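# Find the lighter check weight and set it on dish

## Task

Among the four check weights, one weighs less than the rest; find it, using the balance if useful (its pointer sits over white when both pans hold equal loads and leans toward whichever pan is lighter). Lay that weight flat on the red dish and keep the other three off the dish. Everything except the weights and the dish must stay upright, and the balance must remain on the furniture it stands on now.

## Robot and tools

Setup: three identical i2rt Big YAM arms, arm1, arm2 and arm3, each with six joints, a five-finger right hand and a wrist camera (arm1_cam_wrist, arm2_cam_wrist, arm3_cam_wrist). Two fixed room cameras, room_a and room_b, watch the scene. Feet in the scene frame: arm1 at (-0.108, 1.191, 0.771), arm2 at (0.056, 0.019, 0.865), arm3 at (0.055, -1.206, 0.853). Each foot faces its own +x; arm2 faces scene +x, arm1 and arm3 are turned roughly 180 degrees. A hand reaches about 1.07 m from its joint1 axis.

Frame: one shared scene frame, metres, origin on the floor, +z up. The hand point lies 0.045 m in front of the palm; its local +z runs along straight fingers, +y leaves the palm face, +x crosses the palm away from the thumb. With joints 1, 5, 6 at 0 and the hand level pointing forward, the palm faces down and the thumb is on the left. Around joint6 = -1.3 the wrist camera is on top with an upright picture and the palm facing right.

Tool move: one action for any subset of arms. Each arm gets its own object keyed arm1, arm2 or arm3; an arm not named gets nothing new but may keep pushing to an earlier target. Inside an arm's object:
- joints: a dict of absolute targets by name. joint1_rad -2.879..2.879 (base yaw, positive counter-clockwise seen from above), joint2_rad 0..3.141 (shoulder, 0 = upper arm pointing back), joint3_rad 0..3.019 (elbow, 0 = folded), joint4_rad -1.692..1.57 (hand pitch, positive lifts fingers), joint5_rad -1.57..1.57 (sideways, positive to the arm's right), joint6_rad -2.094..2.094 (roll, positive clockwise seen from behind). Hand keys, each -1..1 with +1 open: hand_little, hand_ring, hand_middle, hand_index, hand_thumb_bend (-1 fully bent), hand_thumb_turn (+1 beside palm, -1 opposite the fingers). Settings: hand_force_limit -1..1 (about 0 N at -1 up to 10 N, thumb 15 N, at +1; starts at 0) and hand_speed -0.96..1 (starts at -0.8).
- target: one list of seven numbers [x, y, z, qw, qx, qy, qz], an absolute hand pose in the scene frame in metres, same form as the printed "hand" line. The hand travels a straight path to it from its current hand_target. With target, joints may only hold hand keys.
- speed: top path speed, 0.002..0.5 m/s (default 0.25); rotation is capped at twice that in rad/s. Only valid with target.
- min_time_s: 0.1..8 s, a lower bound on the duration of that arm's joint motions.
cameras: list of names from arm1_cam_wrist, arm2_cam_wrist, arm3_cam_wrist, room_a, room_b, or ["all"]. An empty call returns all states and images.

Tool wait: seconds 0..10, optional cameras; nothing new is commanded. zoom_image: camera plus region [x0, y0, x1, y1] in pixels of the latest image of that camera (origin top-left, at most 504 by 504). show_instructions: reference pages, no arguments. finished_scene: ends the scene for good; the result must hold without the robots.

Motion behaviour: all paths in one action start together; hand paths finish together, paced by the slowest, and last 0.5 to 10 s. Paths ignore obstacles and other arms. Hands lag, drift and may end a centimetre or more off; near full stretch they can exceed the set speed. Joints move at differing rates, so joint-only moves may sweep wide.

Gripping: a finger motor starts only when its target changes by 0.002 or more, then runs until it arrives or its load hits hand_force_limit. For a soft grip use hand_speed -0.94 or less. Turn the thumb fully in front (-1) to wrap objects 0.035 to 0.065 m thick. A wrist bracket on the little-finger side projects up to 0.10 m and can strike things. To grip harder, raise the limit and send a more-closed target; to release, send a more-open one.

Reading results: the "move" line gives each moved arm "done" or its worst status word. joint_status/hand_status: done, off_target (resting away, possibly still pushing), time_out (joint holds a nearby target and keeps pushing; resend its reported position to relax it), not_followed (a safety check withheld the targets; "pose unreachable" for a hand target). on_its_own lists uncommanded activity; "held at" is a target, not a reading. hand_stopped_by gives little, ring, middle, index, thumb_bend, thumb_turn as moving, target, force, stalled or fault. The *_load_n values are fingertip forces in N, positive when pushed open; a load dropping near 0 means a lost grip. Joint torques are noisy, include gravity, and numbers 3 and 4 wrap at ±28 N m. Arms under "as last shown" were not commanded and their lines are repeated. Images may lag the state slightly.

Avoid: pressing robots against each other or closing a hand on another arm's fingers (ends the scene); hard hits on fixed or heavy items; knocking anything off the work area or onto the floor; tipping items other than weights and dish; moving the balance off its furniture; dropping or flinging weights; long pushes or stretched holds that overheat motors (MOTOR HOT warns at 85 °C, at 100 °C the arm goes limp for 30-60 s). Loose objects may occasionally be nudged by outside pushes; check with cameras before finishing.

Each tool is called after ">>>" as a command line: name --argument value for each argument, lists and objects as JSON in quotes; but a table of rows of numbers goes row by row, as --pt "numbers of a row", without its own name.

Reference images:

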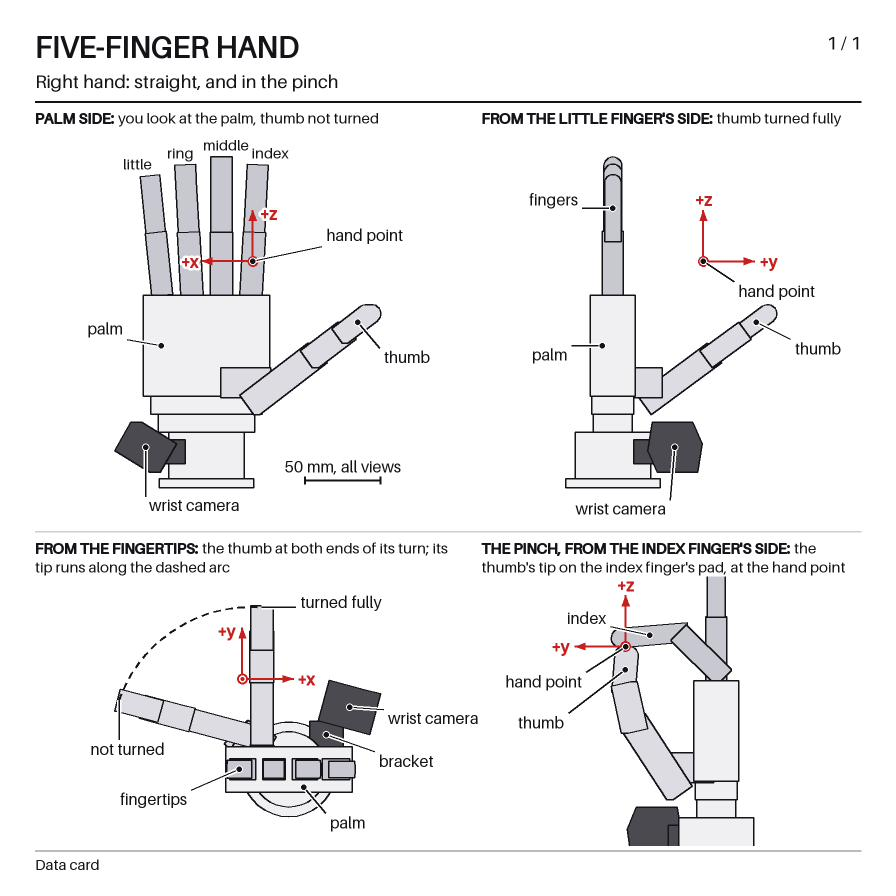

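## Session

>>> move --cameras '["all"]'

Scene clock: 0.00 s.
Joint torques (N m): no reading
Heat: arm1: hottest joint1_rad 30 °C; arm2: hottest joint1_rad 29 °C; arm3: hottest joint2_rad 30 °C.
Joint velocities: within noise
arm1.joint_positions: joint1_rad=-0.483 joint2_rad=+0.589 joint3_rad=+1.328 joint4_rad=-1.541 joint5_rad=-0.034 joint6_rad=-0.929 hand_little=+1.000 hand_ring=+1.000 hand_middle=+1.000 hand_index=+1.000 hand_thumb_turn=+1.000 hand_thumb_bend=+1.000 hand_force_limit=+0.000 hand_speed=-0.800
arm1.joint_status: not commanded
arm1.hand_stopped_by: target,target,target,target,target,target
arm1.little_load_n: 0.0
arm1.ring_load_n: 0.0
arm1.middle_load_n: 0.0
arm1.index_load_n: 0.0
arm1.thumb_bend_load_n: 0.0
arm1.thumb_turn_load_n: 0.0
arm1.hand: x=-0.2578 y=+1.2734 z=+1.1900 quat_wxyz=(+0.370, -0.441, -0.815, +0.068) (m; scene frame)
arm1.hand_target: x=-0.2574 y=+1.2732 z=+1.1975 quat_wxyz=(+0.379, -0.439, -0.811, +0.069) (m; scene frame)
arm1.hand_status: not commanded
arm2.joint_positions: joint1_rad=+0.506 joint2_rad=+0.650 joint3_rad=+1.388 joint4_rad=-1.332 joint5_rad=-0.060 joint6_rad=-0.970 hand_little=+1.000 hand_ring=+1.000 hand_middle=+1.000 hand_index=+1.000 hand_thumb_turn=+1.000 hand_thumb_bend=+1.000 hand_force_limit=+0.000 hand_speed=-0.800
arm2.joint_status: not commanded
arm2.hand_stopped_by: target,target,target,target,target,target
arm2.little_load_n: 0.0
arm2.ring_load_n: 0.0
arm2.middle_load_n: 0.0
arm2.index_load_n: 0.0
arm2.thumb_bend_load_n: 0.0
arm2.thumb_turn_load_n: 0.0
arm2.hand: x=+0.2737 y=+0.1210 z=+1.3327 quat_wxyz=(-0.276, +0.885, -0.015, +0.375) (m; scene frame)
arm2.hand_target: x=+0.2739 y=+0.1210 z=+1.3454 quat_wxyz=(-0.283, +0.878, -0.014, +0.387) (m; scene frame)
arm2.hand_status: not commanded
arm3.joint_positions: joint1_rad=+0.470 joint2_rad=+0.647 joint3_rad=+1.415 joint4_rad=-1.141 joint5_rad=-0.179 joint6_rad=-1.013 hand_little=+1.000 hand_ring=+1.000 hand_middle=+1.000 hand_index=+1.000 hand_thumb_turn=+1.000 hand_thumb_bend=+1.000 hand_force_limit=+0.000 hand_speed=-0.800
arm3.joint_status: not commanded
arm3.hand_stopped_by: target,target,target,target,target,target
arm3.little_load_n: 0.0
arm3.ring_load_n: 0.0
arm3.middle_load_n: 0.0
arm3.index_load_n: 0.0
arm3.thumb_bend_load_n: 0.0
arm3.thumb_turn_load_n: 0.0
arm3.hand: x=-0.1810 y=-1.3306 z=+1.3783 quat_wxyz=(+0.448, +0.023, -0.823, +0.347) (m; scene frame)
arm3.hand_target: x=-0.1793 y=-1.3296 z=+1.3893 quat_wxyz=(+0.457, +0.024, -0.817, +0.351) (m; scene frame)
arm3.hand_status: not commanded
pictures: arm1_cam_wrist, arm2_cam_wrist, arm3_cam_wrist, room_a, room_b

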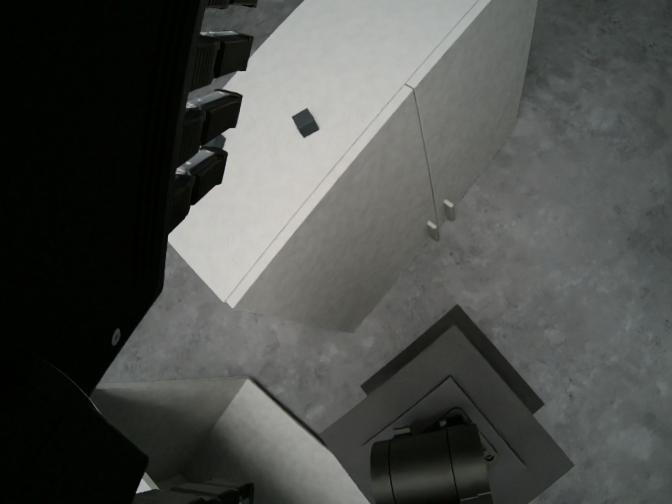

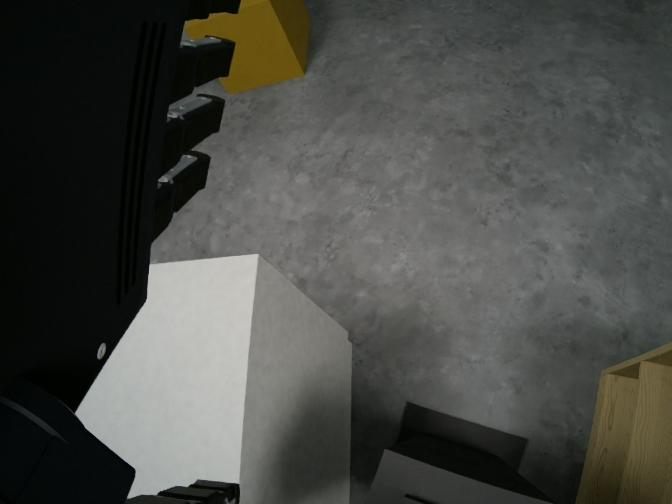

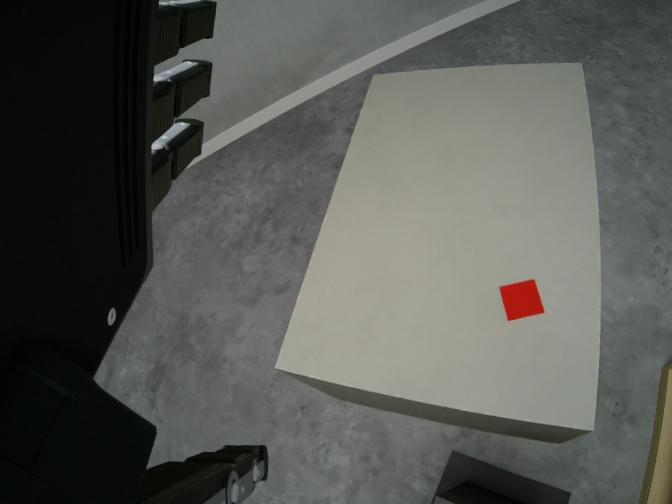

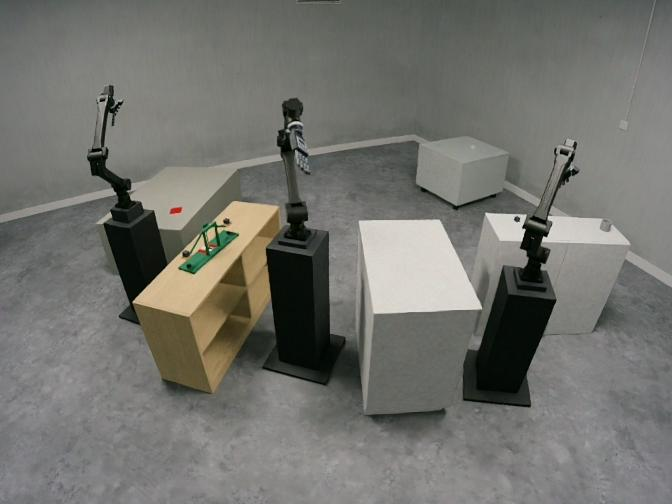

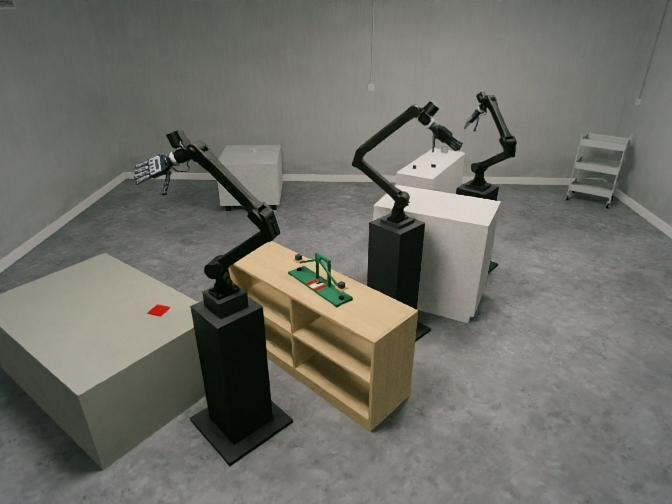

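>>> zoom_image --camera "room_b" --region '[260, 230, 380, 320]'

>>> zoom_image --camera "room_a" --region '[150, 190, 270, 290]'

>>> zoom_image --camera "room_b" --region '[370, 130, 500, 220]'

>>> zoom_image --camera "room_a" --region '[470, 190, 650, 290]'

Scaled by 4.200 from the camera's 672x504 image, which has a finer 960x720 frame.

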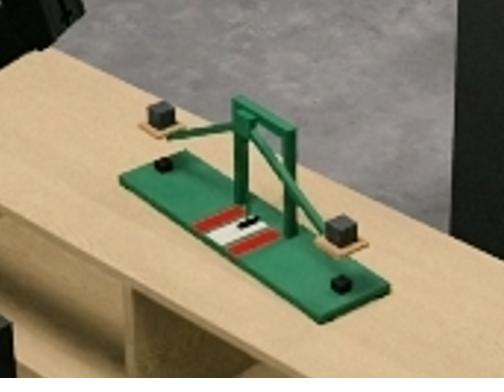

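Scaled by 4.200 from the camera's 672x504 image, which has a finer 960x720 frame.

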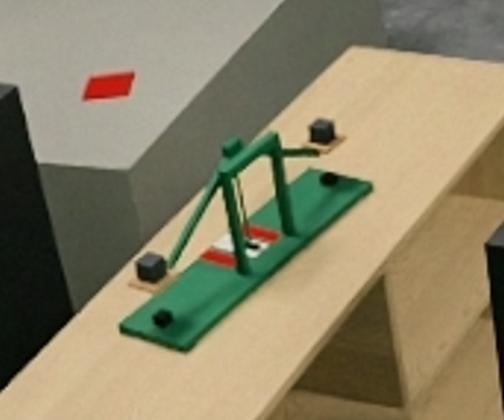

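Scaled by 3.877 from the camera's 672x504 image, which has a finer 960x720 frame.

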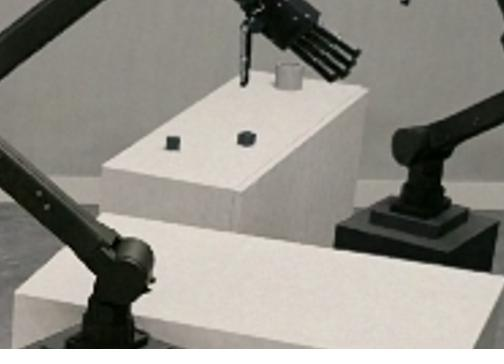

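Scaled by 2.800 from the camera's 672x504 image, which has a finer 960x720 frame.

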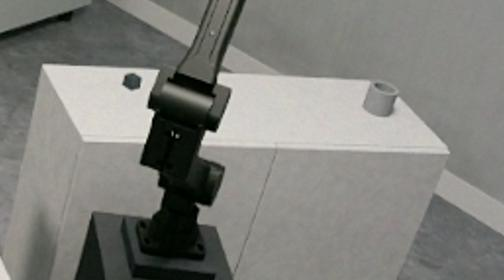

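>>> move --arm1 '{"target": [-0.60, 1.27, 0.98, 0.4881, -0.6027, -0.4906, 0.3973], "speed": 0.3, "joints": {"hand_speed": 0.3, "hand_thumb_turn": -1}}' --arm2 '{"joints": {"joint1_rad": -1.975, "joint6_rad": 0, "joint5_rad": 0, "hand_speed": 0.3, "hand_thumb_turn": -1}}' --arm3 '{"joints": {"joint1_rad": -1.4, "joint6_rad": -1.3, "joint5_rad": 0, "joint4_rad": -1.25, "hand_speed": 0.3, "hand_thumb_turn": -1}}' --cameras '["all"]'

Scene clock: 16.00 s.
Joint torques (N m): arm1=[2.84 -4.48 8.08 2.63 0.08 0.14] | arm2=[-0.03 2.49 7.77 1.69 0.1 0.11] | arm3=[1.2 -1.44 11.21 1.09 0.09 -0.12]
Heat: arm1: hottest joint1_rad 30 °C; arm2: hottest joint1_rad 29 °C; arm3: hottest joint2_rad 30 °C.
move: arm1 off_target; arm2 done; arm3 done
Joint velocities: within noise
arm1.joint_positions: joint1_rad=-0.363 joint2_rad=+1.078 joint3_rad=+0.631 joint4_rad=+0.248 joint5_rad=-0.027 joint6_rad=-0.022 hand_little=+1.000 hand_ring=+1.000 hand_middle=+1.000 hand_index=+1.000 hand_thumb_turn=-1.000 hand_thumb_bend=+1.000 hand_force_limit=+0.000 hand_speed=+0.300
arm1.joint_status: all done
arm1.hand_stopped_by: target,target,target,target,target,target
arm1.little_load_n: 0.0
arm1.ring_load_n: 0.0
arm1.middle_load_n: 0.0
arm1.index_load_n: 0.0
arm1.thumb_bend_load_n: 0.0
arm1.thumb_turn_load_n: 0.0
arm1.hand: x=-0.5981 y=+1.2779 z=+0.9904 quat_wxyz=(+0.498, -0.599, -0.489, +0.393) (m; scene frame)
arm1.hand_target: x=-0.5997 y=+1.2700 z=+0.9802 quat_wxyz=(+0.488, -0.603, -0.491, +0.397) (m; scene frame)
arm1.hand_status: off_target (0.013 m and 1.3 deg from the pose sent, 0.402 m and 58.3 deg at the start)
arm2.joint_positions: joint1_rad=-1.961 joint2_rad=+0.650 joint3_rad=+1.388 joint4_rad=-1.332 joint5_rad=-0.002 joint6_rad=-0.011 hand_little=+1.000 hand_ring=+1.000 hand_middle=+1.000 hand_index=+1.000 hand_thumb_turn=-1.000 hand_thumb_bend=+1.000 hand_force_limit=+0.000 hand_speed=+0.300
arm2.joint_status: all done
arm2.hand_stopped_by: target,target,target,target,target,target
arm2.little_load_n: 0.0
arm2.ring_load_n: 0.0
arm2.middle_load_n: 0.0
arm2.index_load_n: 0.0
arm2.thumb_bend_load_n: 0.0
arm2.thumb_turn_load_n: 0.0
arm2.hand: x=+0.0092 y=-0.2094 z=+1.3357 quat_wxyz=(+0.090, -0.149, -0.870, +0.462) (m; scene frame)
arm2.hand_target: x=+0.0063 y=-0.2090 z=+1.3486 quat_wxyz=(+0.094, -0.159, -0.860, +0.475) (m; scene frame)
arm2.hand_status: not commanded
arm3.joint_positions: joint1_rad=-1.391 joint2_rad=+0.647 joint3_rad=+1.415 joint4_rad=-1.239 joint5_rad=-0.002 joint6_rad=-1.291 hand_little=+1.000 hand_ring=+1.000 hand_middle=+1.000 hand_index=+1.000 hand_thumb_turn=-1.000 hand_thumb_bend=+1.000 hand_force_limit=+0.000 hand_speed=+0.300
arm3.joint_status: all done
arm3.hand_stopped_by: target,target,target,target,target,target
arm3.little_load_n: 0.0
arm3.ring_load_n: 0.0
arm3.middle_load_n: 0.0
arm3.index_load_n: 0.0
arm3.thumb_bend_load_n: 0.0
arm3.thumb_turn_load_n: 0.0
arm3.hand: x=+0.0517 y=-0.9459 z=+1.3671 quat_wxyz=(+0.446, -0.626, -0.580, -0.269) (m; scene frame)
arm3.hand_target: x=+0.0555 y=-0.9496 z=+1.3751 quat_wxyz=(+0.447, -0.625, -0.578, -0.276) (m; scene frame)
arm3.hand_status: not commanded
pictures: arm1_cam_wrist, arm2_cam_wrist, arm3_cam_wrist, room_a, room_b
camera_calibration:
arm1_cam_wrist: T_world_to_cam=[[0.207354, 0.268048, -0.940826, 0.718641], [0.328218, -0.925046, -0.191215, 1.57033], [-0.921562, -0.269147, -0.27979, 0.182879], [0, 0, 0, 1]] pos_world=[-0.49589, 1.30922, 1.02755]
arm2_cam_wrist: T_world_to_cam=[[-0.12927, 0.596625, -0.792041, 1.18049], [0.973923, 0.226574, 0.011717, 0.0311215], [0.186447, -0.769872, -0.610356, 0.767126], [0, 0, 0, 1]] pos_world=[-0.020736, -0.12077, 1.40285]
arm3_cam_wrist: T_world_to_cam=[[0.984928, 0.168435, -0.0393139, 0.1646], [0.131051, -0.875073, -0.465911, -0.208916], [-0.112878, 0.453737, -0.883958, 1.75823], [0, 0, 0, 1]] pos_world=[0.0637249, -1.00832, 1.46333]

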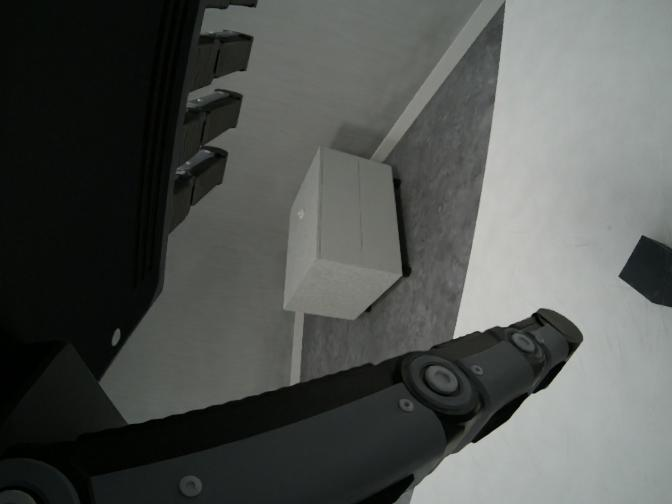

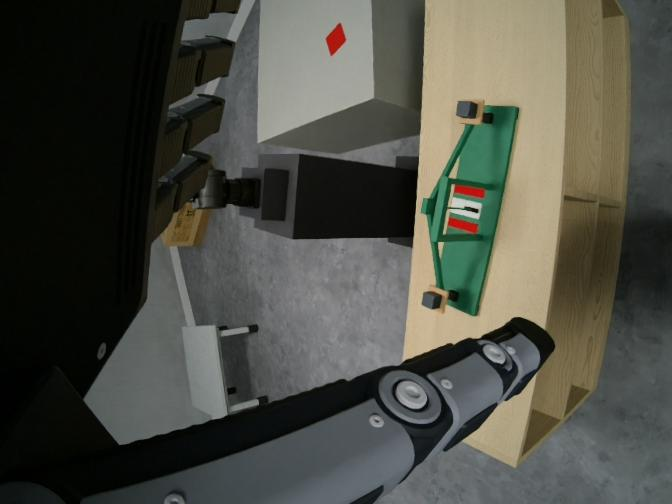

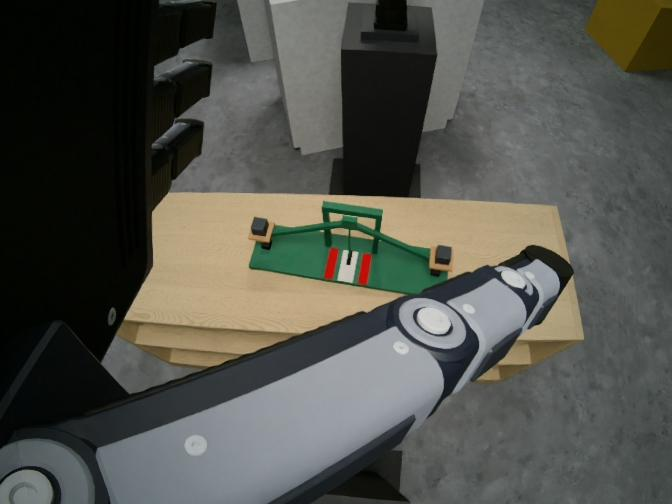

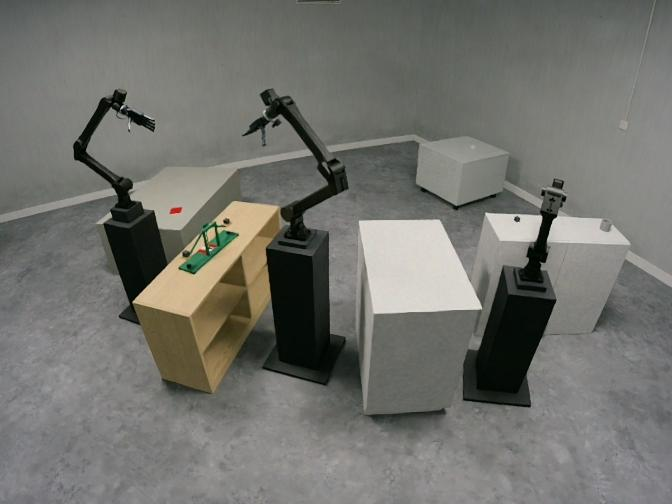

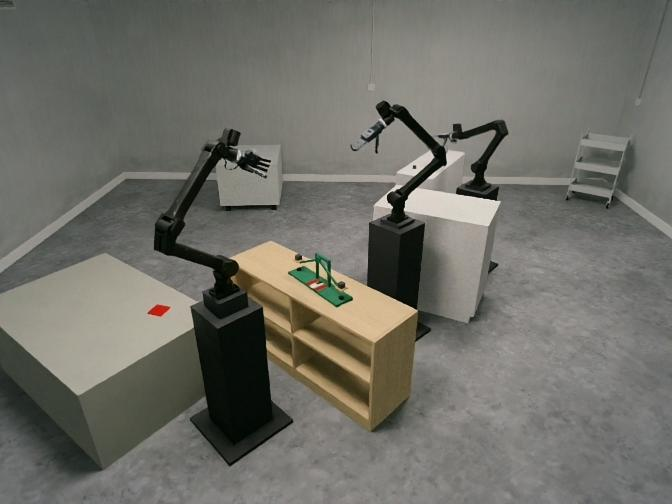

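>>> zoom_image --camera "arm3_cam_wrist" --region '[230, 180, 480, 310]'

>>> zoom_image --camera "arm2_cam_wrist" --region '[400, 70, 560, 330]'

>>> zoom_image --camera "arm1_cam_wrist" --region '[500, 180, 672, 350]'

Scaled by 2.016 from the camera's 672x504 image, which has a finer 960x720 frame.

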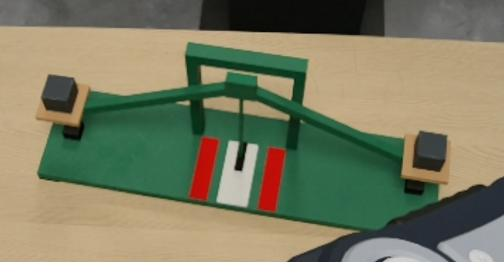

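Scaled by 1.938 from the camera's 672x504 image, which has a finer 960x720 frame.

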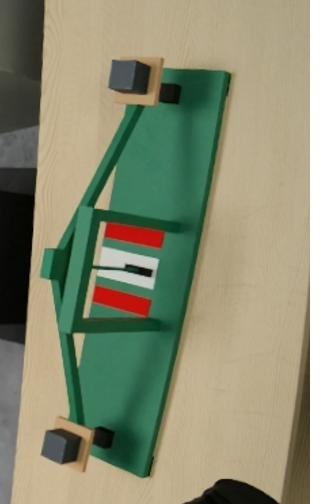

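Scaled by 2.930 from the camera's 672x504 image, which has a finer 960x720 frame.

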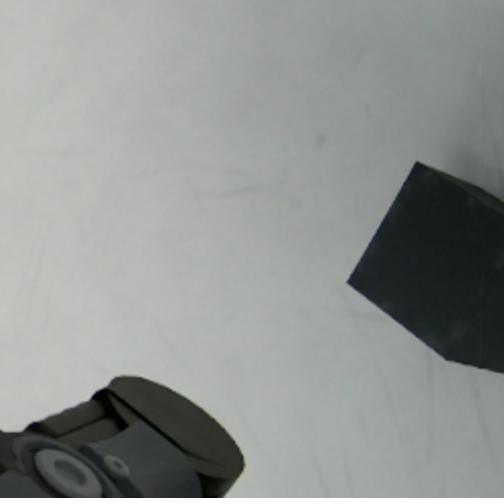

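>>> move --arm1 '{"target": [-0.612, 1.275, 0.87, 0.4786, -0.5909, -0.5047, 0.4087], "speed": 0.25, "joints": {"hand_thumb_bend": 0}}' --arm2 '{"target": [-0.17, -0.50, 0.90, -0.0182, 0.0224, 0.7768, -0.6290], "speed": 0.3, "joints": {"hand_thumb_bend": 0}}' --arm3 '{"joints": {"hand_thumb_bend": 0}}' --cameras '["arm1_cam_wrist", "arm2_cam_wrist", "arm3_cam_wrist"]'

Scene clock: 22.77 s.
Joint torques (N m): arm1=[0.26 -6.36 6.22 2.56 -0.1 0.03] | arm2=[-0.03 -8.53 6.43 2.33 -0.2 0.1] | arm3=[1.38 -1.32 11.17 1.05 0.07 -0.13]
Heat: arm1: hottest joint1_rad 30 °C; arm2: hottest joint1_rad 29 °C; arm3: hottest joint2_rad 30 °C.
move: arm1 off_target; arm2 off_target; arm3 done
Joint velocities: within noise
arm1.joint_positions: joint1_rad=-0.365 joint2_rad=+1.391 joint3_rad=+0.510 joint4_rad=+0.682 joint5_rad=-0.099 joint6_rad=-0.021 hand_little=+1.000 hand_ring=+1.000 hand_middle=+1.000 hand_index=+1.000 hand_thumb_turn=-1.000 hand_thumb_bend=+0.000 hand_force_limit=+0.000 hand_speed=+0.300
arm1.joint_status: all done
arm1.hand_stopped_by: target,target,target,target,target,target
arm1.little_load_n: 0.0
arm1.ring_load_n: 0.0
arm1.middle_load_n: 0.0
arm1.index_load_n: 0.0
arm1.thumb_bend_load_n: 0.0
arm1.thumb_turn_load_n: 0.0
arm1.hand: x=-0.6154 y=+1.2689 z=+0.8805 quat_wxyz=(+0.481, -0.585, -0.505, +0.415) (m; scene frame)
arm1.hand_target: x=-0.6118 y=+1.2749 z=+0.8702 quat_wxyz=(+0.479, -0.591, -0.505, +0.409) (m; scene frame)
arm1.hand_status: off_target (0.013 m and 1.0 deg from the pose sent, 0.121 m and 3.5 deg at the start)
arm2.joint_positions: joint1_rad=-2.222 joint2_rad=+1.776 joint3_rad=+0.670 joint4_rad=+0.808 joint5_rad=-0.559 joint6_rad=-0.134 hand_little=+1.000 hand_ring=+1.000 hand_middle=+1.000 hand_index=+1.000 hand_thumb_turn=-1.000 hand_thumb_bend=+0.000 hand_force_limit=+0.000 hand_speed=+0.300
arm2.joint_status: all done
arm2.hand_stopped_by: target,target,target,target,target,target
arm2.little_load_n: 0.0
arm2.ring_load_n: 0.0
arm2.middle_load_n: 0.0
arm2.index_load_n: 0.0
arm2.thumb_bend_load_n: 0.0
arm2.thumb_turn_load_n: 0.0
arm2.hand: x=-0.1544 y=-0.4876 z=+0.8854 quat_wxyz=(+0.008, -0.022, -0.790, +0.613) (m; scene frame)
arm2.hand_target: x=-0.1698 y=-0.4991 z=+0.9003 quat_wxyz=(+0.018, -0.022, -0.777, +0.629) (m; scene frame)
arm2.hand_status: off_target (0.025 m and 2.6 deg from the pose sent, 0.553 m and 27.6 deg at the start)
arm3.joint_positions: joint1_rad=-1.391 joint2_rad=+0.647 joint3_rad=+1.415 joint4_rad=-1.239 joint5_rad=-0.002 joint6_rad=-1.291 hand_little=+1.000 hand_ring=+1.000 hand_middle=+1.000 hand_index=+1.000 hand_thumb_turn=-1.000 hand_thumb_bend=+0.000 hand_force_limit=+0.000 hand_speed=+0.300
arm3.joint_status: all done
arm3.hand_stopped_by: target,target,target,target,target,target
arm3.little_load_n: 0.0
arm3.ring_load_n: 0.0
arm3.middle_load_n: 0.0
arm3.index_load_n: 0.0
arm3.thumb_bend_load_n: 0.0
arm3.thumb_turn_load_n: 0.5
arm3.hand: x=+0.0517 y=-0.9459 z=+1.3672 quat_wxyz=(+0.446, -0.626, -0.580, -0.269) (m; scene frame)
arm3.hand_target: x=+0.0555 y=-0.9496 z=+1.3751 quat_wxyz=(+0.447, -0.625, -0.578, -0.276) (m; scene frame)
arm3.hand_status: not commanded
pictures: arm1_cam_wrist, arm2_cam_wrist, arm3_cam_wrist
camera_calibration:
arm1_cam_wrist: T_world_to_cam=[[0.185679, 0.268329, -0.945263, 0.611327], [0.390058, -0.903078, -0.179735, 1.54677], [-0.901875, -0.335335, -0.272346, 0.223296], [0, 0, 0, 1]] pos_world=[-0.515457, 1.3077, 0.916688]
arm2_cam_wrist: T_world_to_cam=[[-0.286207, 0.235026, -0.928896, 0.889333], [0.862668, 0.485116, -0.143059, 0.504689], [0.417, -0.842274, -0.341593, 0.0709209], [0, 0, 0, 1]] pos_world=[-0.21042, -0.394115, 0.922524]
arm3_cam_wrist: T_world_to_cam=[[0.984913, 0.1686, -0.0389952, 0.164306], [0.131345, -0.875035, -0.465899, -0.20887], [-0.112673, 0.453748, -0.883978, 1.75834], [0, 0, 0, 1]] pos_world=[0.063725, -1.00832, 1.46343]

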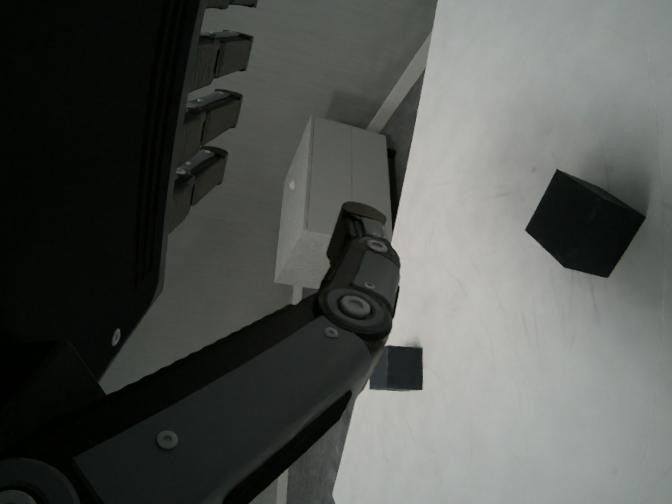

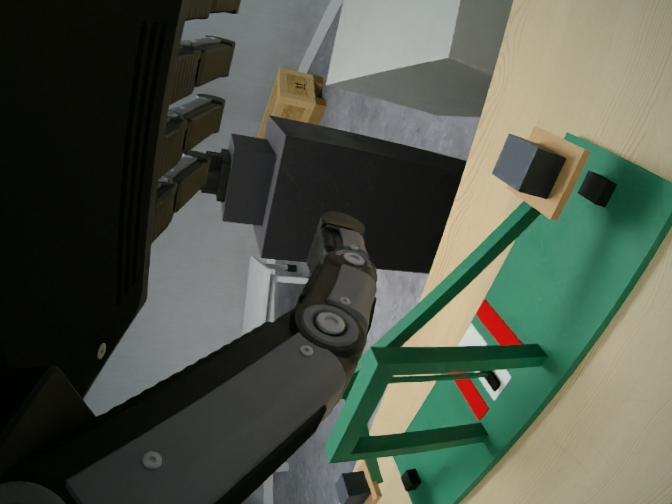

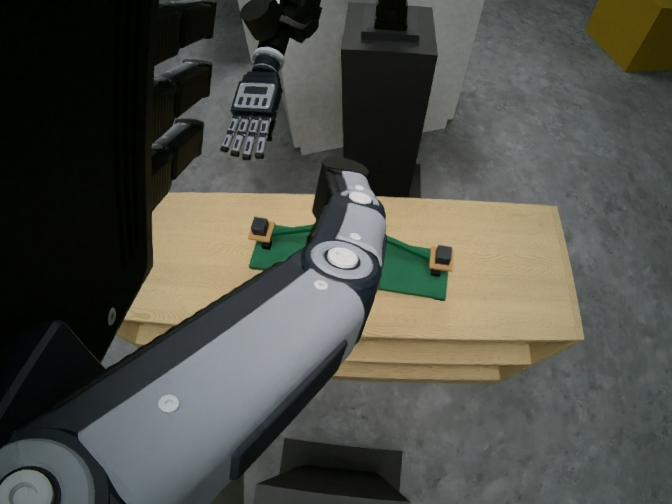

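>>> zoom_image --camera "arm1_cam_wrist" --region '[500, 140, 672, 300]'

>>> zoom_image --camera "arm2_cam_wrist" --region '[460, 110, 640, 250]'

>>> zoom_image --camera "arm1_cam_wrist" --region '[280, 180, 460, 400]'

Scaled by 2.930 from the camera's 672x504 image, which has a finer 960x720 frame.

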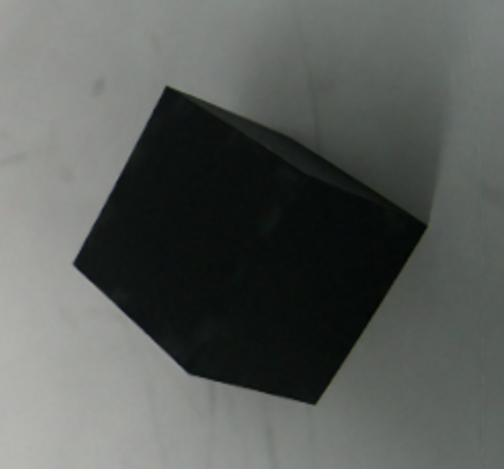

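Scaled by 2.800 from the camera's 672x504 image, which has a finer 960x720 frame.

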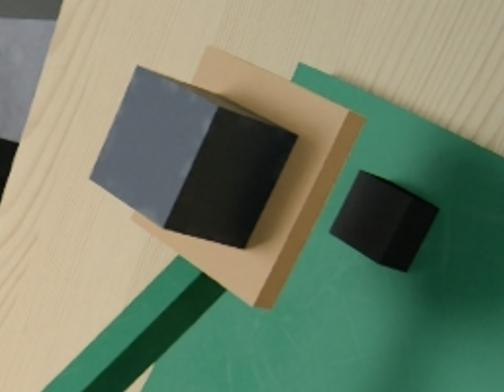

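Scaled by 2.291 from the camera's 672x504 image, which has a finer 960x720 frame.

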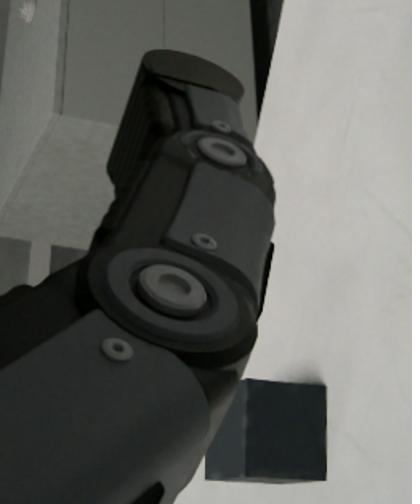

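>>> move --arm1 '{"target": [-0.6165, 1.289, 0.81, 0.4786, -0.5909, -0.5047, 0.4087], "speed": 0.2}' --arm2 '{"target": [-0.198, -0.588, 0.825, 0, 0, 0.7771, -0.6293], "speed": 0.2}' --cameras '["arm1_cam_wrist", "arm2_cam_wrist"]'

>>> zoom_image --camera "arm1_cam_wrist" --region '[300, 140, 620, 380]'

>>> zoom_image --camera "arm2_cam_wrist" --region '[300, 100, 620, 340]'

Scene clock: 35.67 s.
Joint torques (N m): arm1=[0.62 -7.41 4.97 2.58 -0.1 -0.01] | arm2=[1.96 -11.99 6.12 2.17 -0.22 0.06] | arm3=[1.08 -1.2 11.15 0.99 0.06 -0.14]
Heat: arm1: hottest joint1_rad 30 °C; arm2: hottest joint1_rad 29 °C; arm3: hottest joint2_rad 30 °C.
move: arm1 off_target; arm2 off_target
Joint velocities: within noise
arm1.joint_positions: joint1_rad=-0.400 joint2_rad=+1.622 joint3_rad=+0.493 joint4_rad=+0.926 joint5_rad=-0.134 joint6_rad=-0.021 hand_little=+1.000 hand_ring=+1.000 hand_middle=+1.000 hand_index=+1.000 hand_thumb_turn=-1.000 hand_thumb_bend=+0.000 hand_force_limit=+0.000 hand_speed=+0.300
arm1.joint_status: not commanded
arm1.hand_stopped_by: target,target,target,target,target,target
arm1.little_load_n: 0.0
arm1.ring_load_n: 0.0
arm1.middle_load_n: 0.0
arm1.index_load_n: 0.0
arm1.thumb_bend_load_n: 0.0
arm1.thumb_turn_load_n: 0.0
arm1.hand: x=-0.6201 y=+1.2820 z=+0.8191 quat_wxyz=(+0.478, -0.587, -0.504, +0.416) (m; scene frame)
arm1.hand_target: x=-0.6163 y=+1.2889 z=+0.8102 quat_wxyz=(+0.478, -0.591, -0.505, +0.409) (m; scene frame)
arm1.hand_status: off_target (0.012 m and 0.9 deg from the pose sent, 0.073 m and 1.0 deg at the start)
arm2.joint_positions: joint1_rad=-2.203 joint2_rad=+2.114 joint3_rad=+0.965 joint4_rad=+0.854 joint5_rad=-0.572 joint6_rad=-0.133 hand_little=+1.000 hand_ring=+1.000 hand_middle=+1.000 hand_index=+1.000 hand_thumb_turn=-1.000 hand_thumb_bend=+0.000 hand_force_limit=+0.000 hand_speed=+0.300
arm2.joint_status: not commanded
arm2.hand_stopped_by: target,target,target,target,target,target
arm2.little_load_n: 0.0
arm2.ring_load_n: 0.0
arm2.middle_load_n: 0.0
arm2.index_load_n: 0.0
arm2.thumb_bend_load_n: 0.0
arm2.thumb_turn_load_n: 0.0
arm2.hand: x=-0.1966 y=-0.5701 z=+0.8116 quat_wxyz=(-0.002, -0.011, -0.789, +0.614) (m; scene frame)
arm2.hand_target: x=-0.1974 y=-0.5872 z=+0.8253 quat_wxyz=(+0.000, +0.000, -0.777, +0.629) (m; scene frame)
arm2.hand_status: off_target (0.022 m and 2.5 deg from the pose sent, 0.125 m and 3.6 deg at the start)
arm3: as last shown
arm3.thumb_turn_load_n: 0.0
pictures: arm1_cam_wrist, arm2_cam_wrist
camera_calibration:
arm1_cam_wrist: T_world_to_cam=[[0.187559, 0.260911, -0.946967, 0.562857], [0.389773, -0.904694, -0.172064, 1.54505], [-0.901609, -0.33683, -0.27138, 0.207994], [0, 0, 0, 1]] pos_world=[-0.520259, 1.321, 0.855301]
arm2_cam_wrist: T_world_to_cam=[[-0.291296, 0.222747, -0.930339, 0.821215], [0.847144, 0.511843, -0.142699, 0.582436], [0.444402, -0.829699, -0.337796, 0.00328721], [0, 0, 0, 1]] pos_world=[-0.255652, -0.478311, 0.848231]

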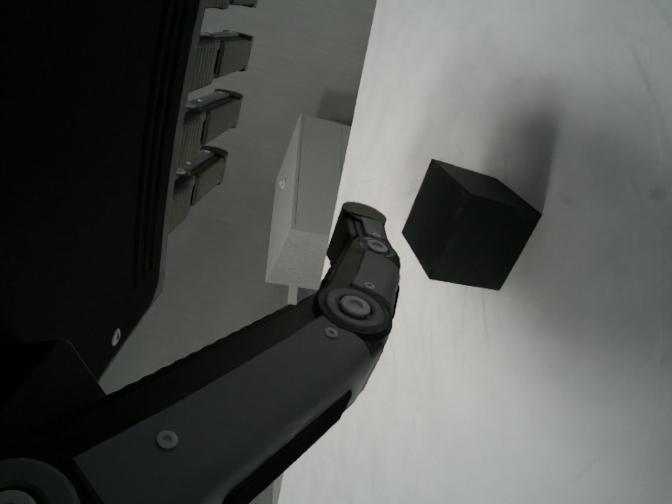

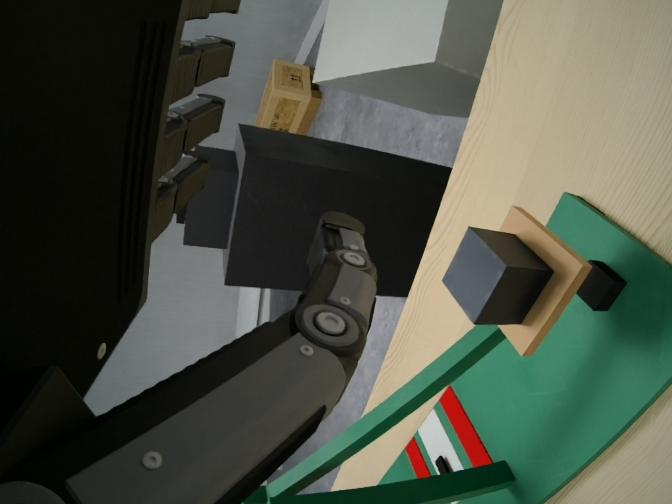

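Scaled by 1.575 from the camera's 672x504 image, which has a finer 960x720 frame.

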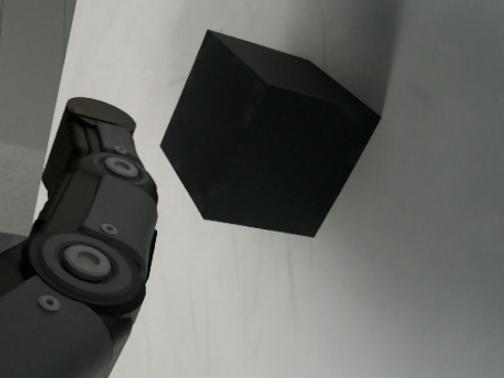

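Scaled by 1.575 from the camera's 672x504 image, which has a finer 960x720 frame.

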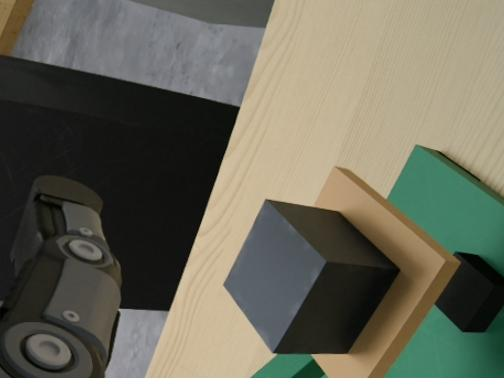

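>>> move --arm1 '{"target": [-0.6142, 1.2904, 0.768, 0.4786, -0.5909, -0.5047, 0.4087], "speed": 0.15}' --arm2 '{"target": [-0.1825, -0.593, 0.765, 0, 0, 0.7771, -0.6293], "speed": 0.15}' --cameras '["arm1_cam_wrist", "arm2_cam_wrist"]'

>>> zoom_image --camera "arm1_cam_wrist" --region '[280, 100, 560, 380]'

>>> zoom_image --camera "arm2_cam_wrist" --region '[280, 100, 560, 380]'

Scene clock: 41.40 s.
Joint torques (N m): arm1=[0.73 -8.53 3.69 2.66 -0.09 -0.04] | arm2=[1.79 -12.98 4.82 2.28 0.02 0.1] | arm3=[1.03 -1.14 11.17 1.1 0.08 -0.13]
Heat: arm1: hottest joint1_rad 30 °C; arm2: hottest joint1_rad 29 °C; arm3: hottest joint2_rad 30 °C.
move: arm1 off_target; arm2 off_target
Joint velocities: within noise
arm1.joint_positions: joint1_rad=-0.406 joint2_rad=+1.787 joint3_rad=+0.486 joint4_rad=+1.098 joint5_rad=-0.140 joint6_rad=-0.021 hand_little=+1.000 hand_ring=+1.000 hand_middle=+1.000 hand_index=+1.000 hand_thumb_turn=-1.000 hand_thumb_bend=+0.000 hand_force_limit=+0.000 hand_speed=+0.300
arm1.joint_status: not commanded
arm1.hand_stopped_by: target,target,target,target,target,target
arm1.little_load_n: 0.0
arm1.ring_load_n: 0.0
arm1.middle_load_n: 0.0
arm1.index_load_n: 0.0
arm1.thumb_bend_load_n: 0.0
arm1.thumb_turn_load_n: 0.0
arm1.hand: x=-0.6187 y=+1.2832 z=+0.7771 quat_wxyz=(+0.478, -0.587, -0.504, +0.416) (m; scene frame)
arm1.hand_target: x=-0.6140 y=+1.2901 z=+0.7682 quat_wxyz=(+0.478, -0.591, -0.505, +0.409) (m; scene frame)
arm1.hand_status: off_target (0.012 m and 1.0 deg from the pose sent, 0.052 m and 1.0 deg at the start)
arm2.joint_positions: joint1_rad=-2.170 joint2_rad=+2.274 joint3_rad=+0.995 joint4_rad=+0.984 joint5_rad=-0.547 joint6_rad=-0.127 hand_little=+1.000 hand_ring=+1.000 hand_middle=+1.000 hand_index=+1.000 hand_thumb_turn=-1.000 hand_thumb_bend=+0.000 hand_force_limit=+0.000 hand_speed=+0.300
arm2.joint_status: not commanded
arm2.hand_stopped_by: target,target,target,target,target,target
arm2.little_load_n: 0.0
arm2.ring_load_n: 0.0
arm2.middle_load_n: 0.0
arm2.index_load_n: 0.0
arm2.thumb_bend_load_n: 0.0
arm2.thumb_turn_load_n: 0.0
arm2.hand: x=-0.1803 y=-0.5755 z=+0.7492 quat_wxyz=(-0.005, -0.008, -0.790, +0.613) (m; scene frame)
arm2.hand_target: x=-0.1821 y=-0.5924 z=+0.7655 quat_wxyz=(+0.000, +0.000, -0.777, +0.629) (m; scene frame)
arm2.hand_status: off_target (0.024 m and 2.6 deg from the pose sent, 0.054 m and 2.5 deg at the start)
arm3: as last shown
arm3.ring_load_n: -0.5
pictures: arm1_cam_wrist, arm2_cam_wrist
camera_calibration:
arm1_cam_wrist: T_world_to_cam=[[0.18711, 0.259852, -0.947347, 0.523772], [0.390311, -0.904654, -0.171052, 1.53782], [-0.90147, -0.337754, -0.270693, 0.19898], [0, 0, 0, 1]] pos_world=[-0.518857, 1.3223, 0.813104]
arm2_cam_wrist: T_world_to_cam=[[-0.292675, 0.224155, -0.929568, 0.769153], [0.84316, 0.519033, -0.14031, 0.564069], [0.451025, -0.824839, -0.340906, -0.0231757], [0, 0, 0, 1]] pos_world=[-0.240036, -0.484296, 0.786224]

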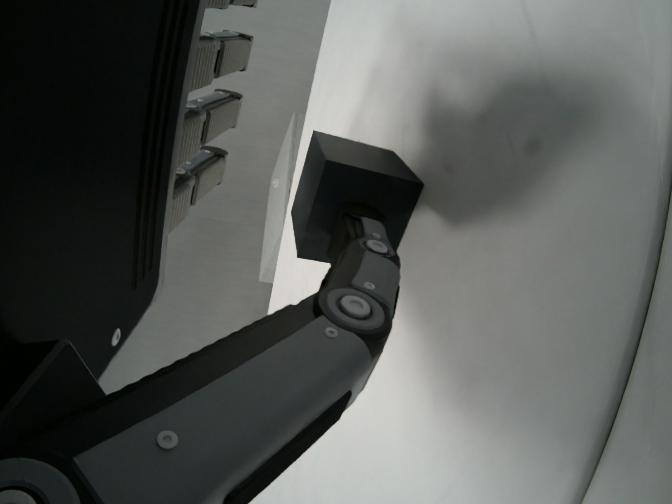

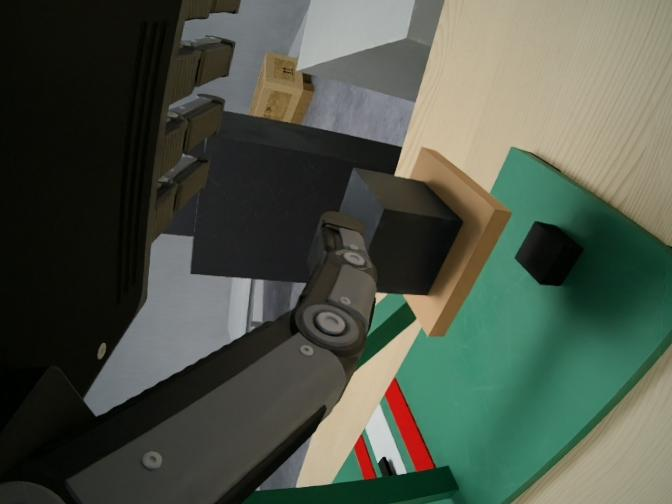

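Scaled by 1.800 from the camera's 672x504 image, which has a finer 960x720 frame.

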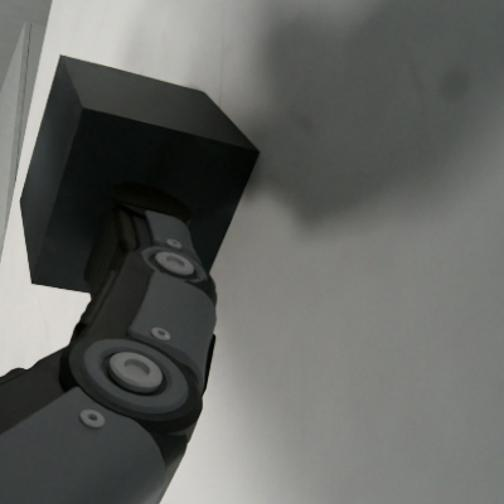

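Scaled by 1.800 from the camera's 672x504 image, which has a finer 960x720 frame.

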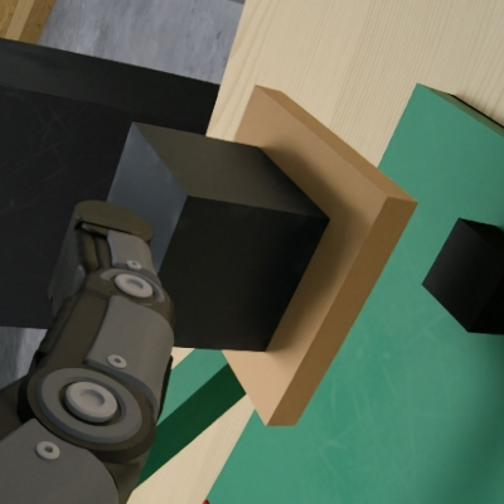

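>>> move --arm1 '{"target": [-0.6199, 1.2913, 0.768, 0.4786, -0.5909, -0.5047, 0.4087], "speed": 0.1, "joints": {"hand_index": 0.45, "hand_middle": 0.45, "hand_speed": -0.3, "hand_force_limit": -0.4}}' --arm2 '{"target": [-0.182, -0.5945, 0.738, 0, 0, 0.7771, -0.6293], "speed": 0.1}' --cameras '["arm1_cam_wrist", "arm2_cam_wrist"]'

Scene clock: 46.07 s.
Joint torques (N m): arm1=[0.38 -8.47 4.75 2.33 -0.06 -0.01] | arm2=[2.02 -12.75 4.56 2.24 0.01 0.09] | arm3=[1.14 -1.49 11.18 1.06 0.08 -0.13]
Heat: arm1: hottest joint1_rad 30 °C; arm2: hottest joint1_rad 29 °C; arm3: hottest joint2_rad 30 °C.
move: arm1 off_target; arm2 off_target
Joint velocities: within noise
arm1.joint_positions: joint1_rad=-0.406 joint2_rad=+1.791 joint3_rad=+0.486 joint4_rad=+1.098 joint5_rad=-0.140 joint6_rad=-0.021 hand_little=+1.000 hand_ring=+1.000 hand_middle=+0.450 hand_index=+0.450 hand_thumb_turn=-1.000 hand_thumb_bend=+0.000 hand_force_limit=-0.400 hand_speed=-0.300
arm1.joint_status: all done
arm1.hand_stopped_by: target,target,target,target,target,target
arm1.little_load_n: 0.0
arm1.ring_load_n: 0.0
arm1.middle_load_n: 0.0
arm1.index_load_n: 0.0
arm1.thumb_bend_load_n: 0.0
arm1.thumb_turn_load_n: 0.0
arm1.hand: x=-0.6182 y=+1.2833 z=+0.7751 quat_wxyz=(+0.476, -0.588, -0.504, +0.416) (m; scene frame)
arm1.hand_target: x=-0.6196 y=+1.2912 z=+0.7682 quat_wxyz=(+0.479, -0.591, -0.505, +0.409) (m; scene frame)
arm1.hand_status: off_target (0.011 m and 0.9 deg from the pose sent, 0.012 m and 1.0 deg at the start)
arm2.joint_positions: joint1_rad=-2.170 joint2_rad=+2.341 joint3_rad=+1.024 joint4_rad=+1.030 joint5_rad=-0.544 joint6_rad=-0.125 hand_little=+1.000 hand_ring=+1.000 hand_middle=+1.000 hand_index=+1.000 hand_thumb_turn=-1.000 hand_thumb_bend=+0.000 hand_force_limit=+0.000 hand_speed=+0.300
arm2.joint_status: not commanded
arm2.hand_stopped_by: target,target,target,target,target,target
arm2.little_load_n: 0.0
arm2.ring_load_n: 0.0
arm2.middle_load_n: 0.0
arm2.index_load_n: 0.0
arm2.thumb_bend_load_n: 0.0
arm2.thumb_turn_load_n: 0.0
arm2.hand: x=-0.1828 y=-0.5781 z=+0.7267 quat_wxyz=(-0.002, -0.008, -0.788, +0.615) (m; scene frame)
arm2.hand_target: x=-0.1817 y=-0.5939 z=+0.7384 quat_wxyz=(+0.000, +0.000, -0.777, +0.629) (m; scene frame)
arm2.hand_status: off_target (0.020 m and 2.2 deg from the pose sent, 0.022 m and 2.6 deg at the start)
arm3: as last shown
arm3.ring_load_n: 0.0
arm3.thumb_turn_load_n: 0.5
pictures: arm1_cam_wrist, arm2_cam_wrist
camera_calibration:
arm1_cam_wrist: T_world_to_cam=[[0.19072, 0.258774, -0.946922, 0.525104], [0.390535, -0.905006, -0.168661, 1.53613], [-0.900615, -0.33764, -0.273663, 0.201641], [0, 0, 0, 1]] pos_world=[-0.518459, 1.3224, 0.811499]
arm2_cam_wrist: T_world_to_cam=[[-0.295273, 0.218813, -0.930019, 0.744901], [0.844535, 0.514934, -0.14698, 0.567143], [0.446737, -0.828833, -0.336842, -0.0379845], [0, 0, 0, 1]] pos_world=[-0.242054, -0.486518, 0.763335]

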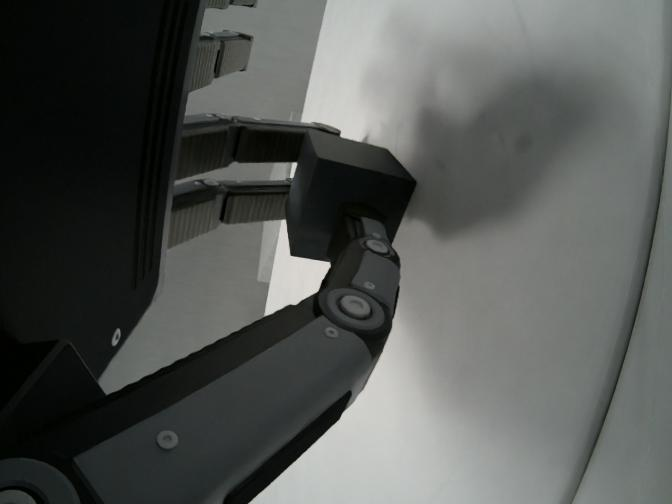

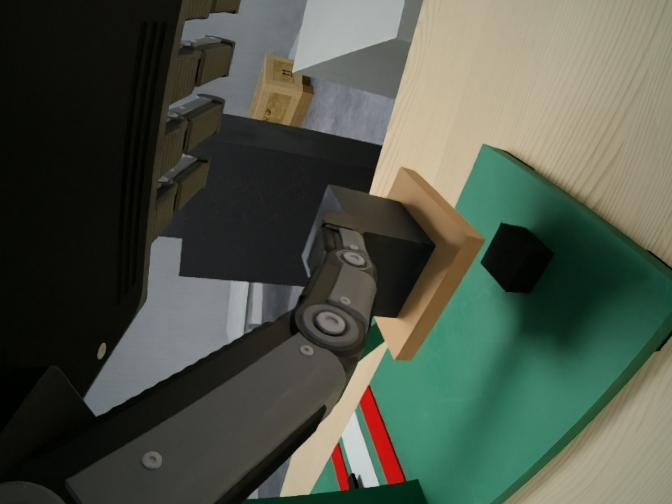

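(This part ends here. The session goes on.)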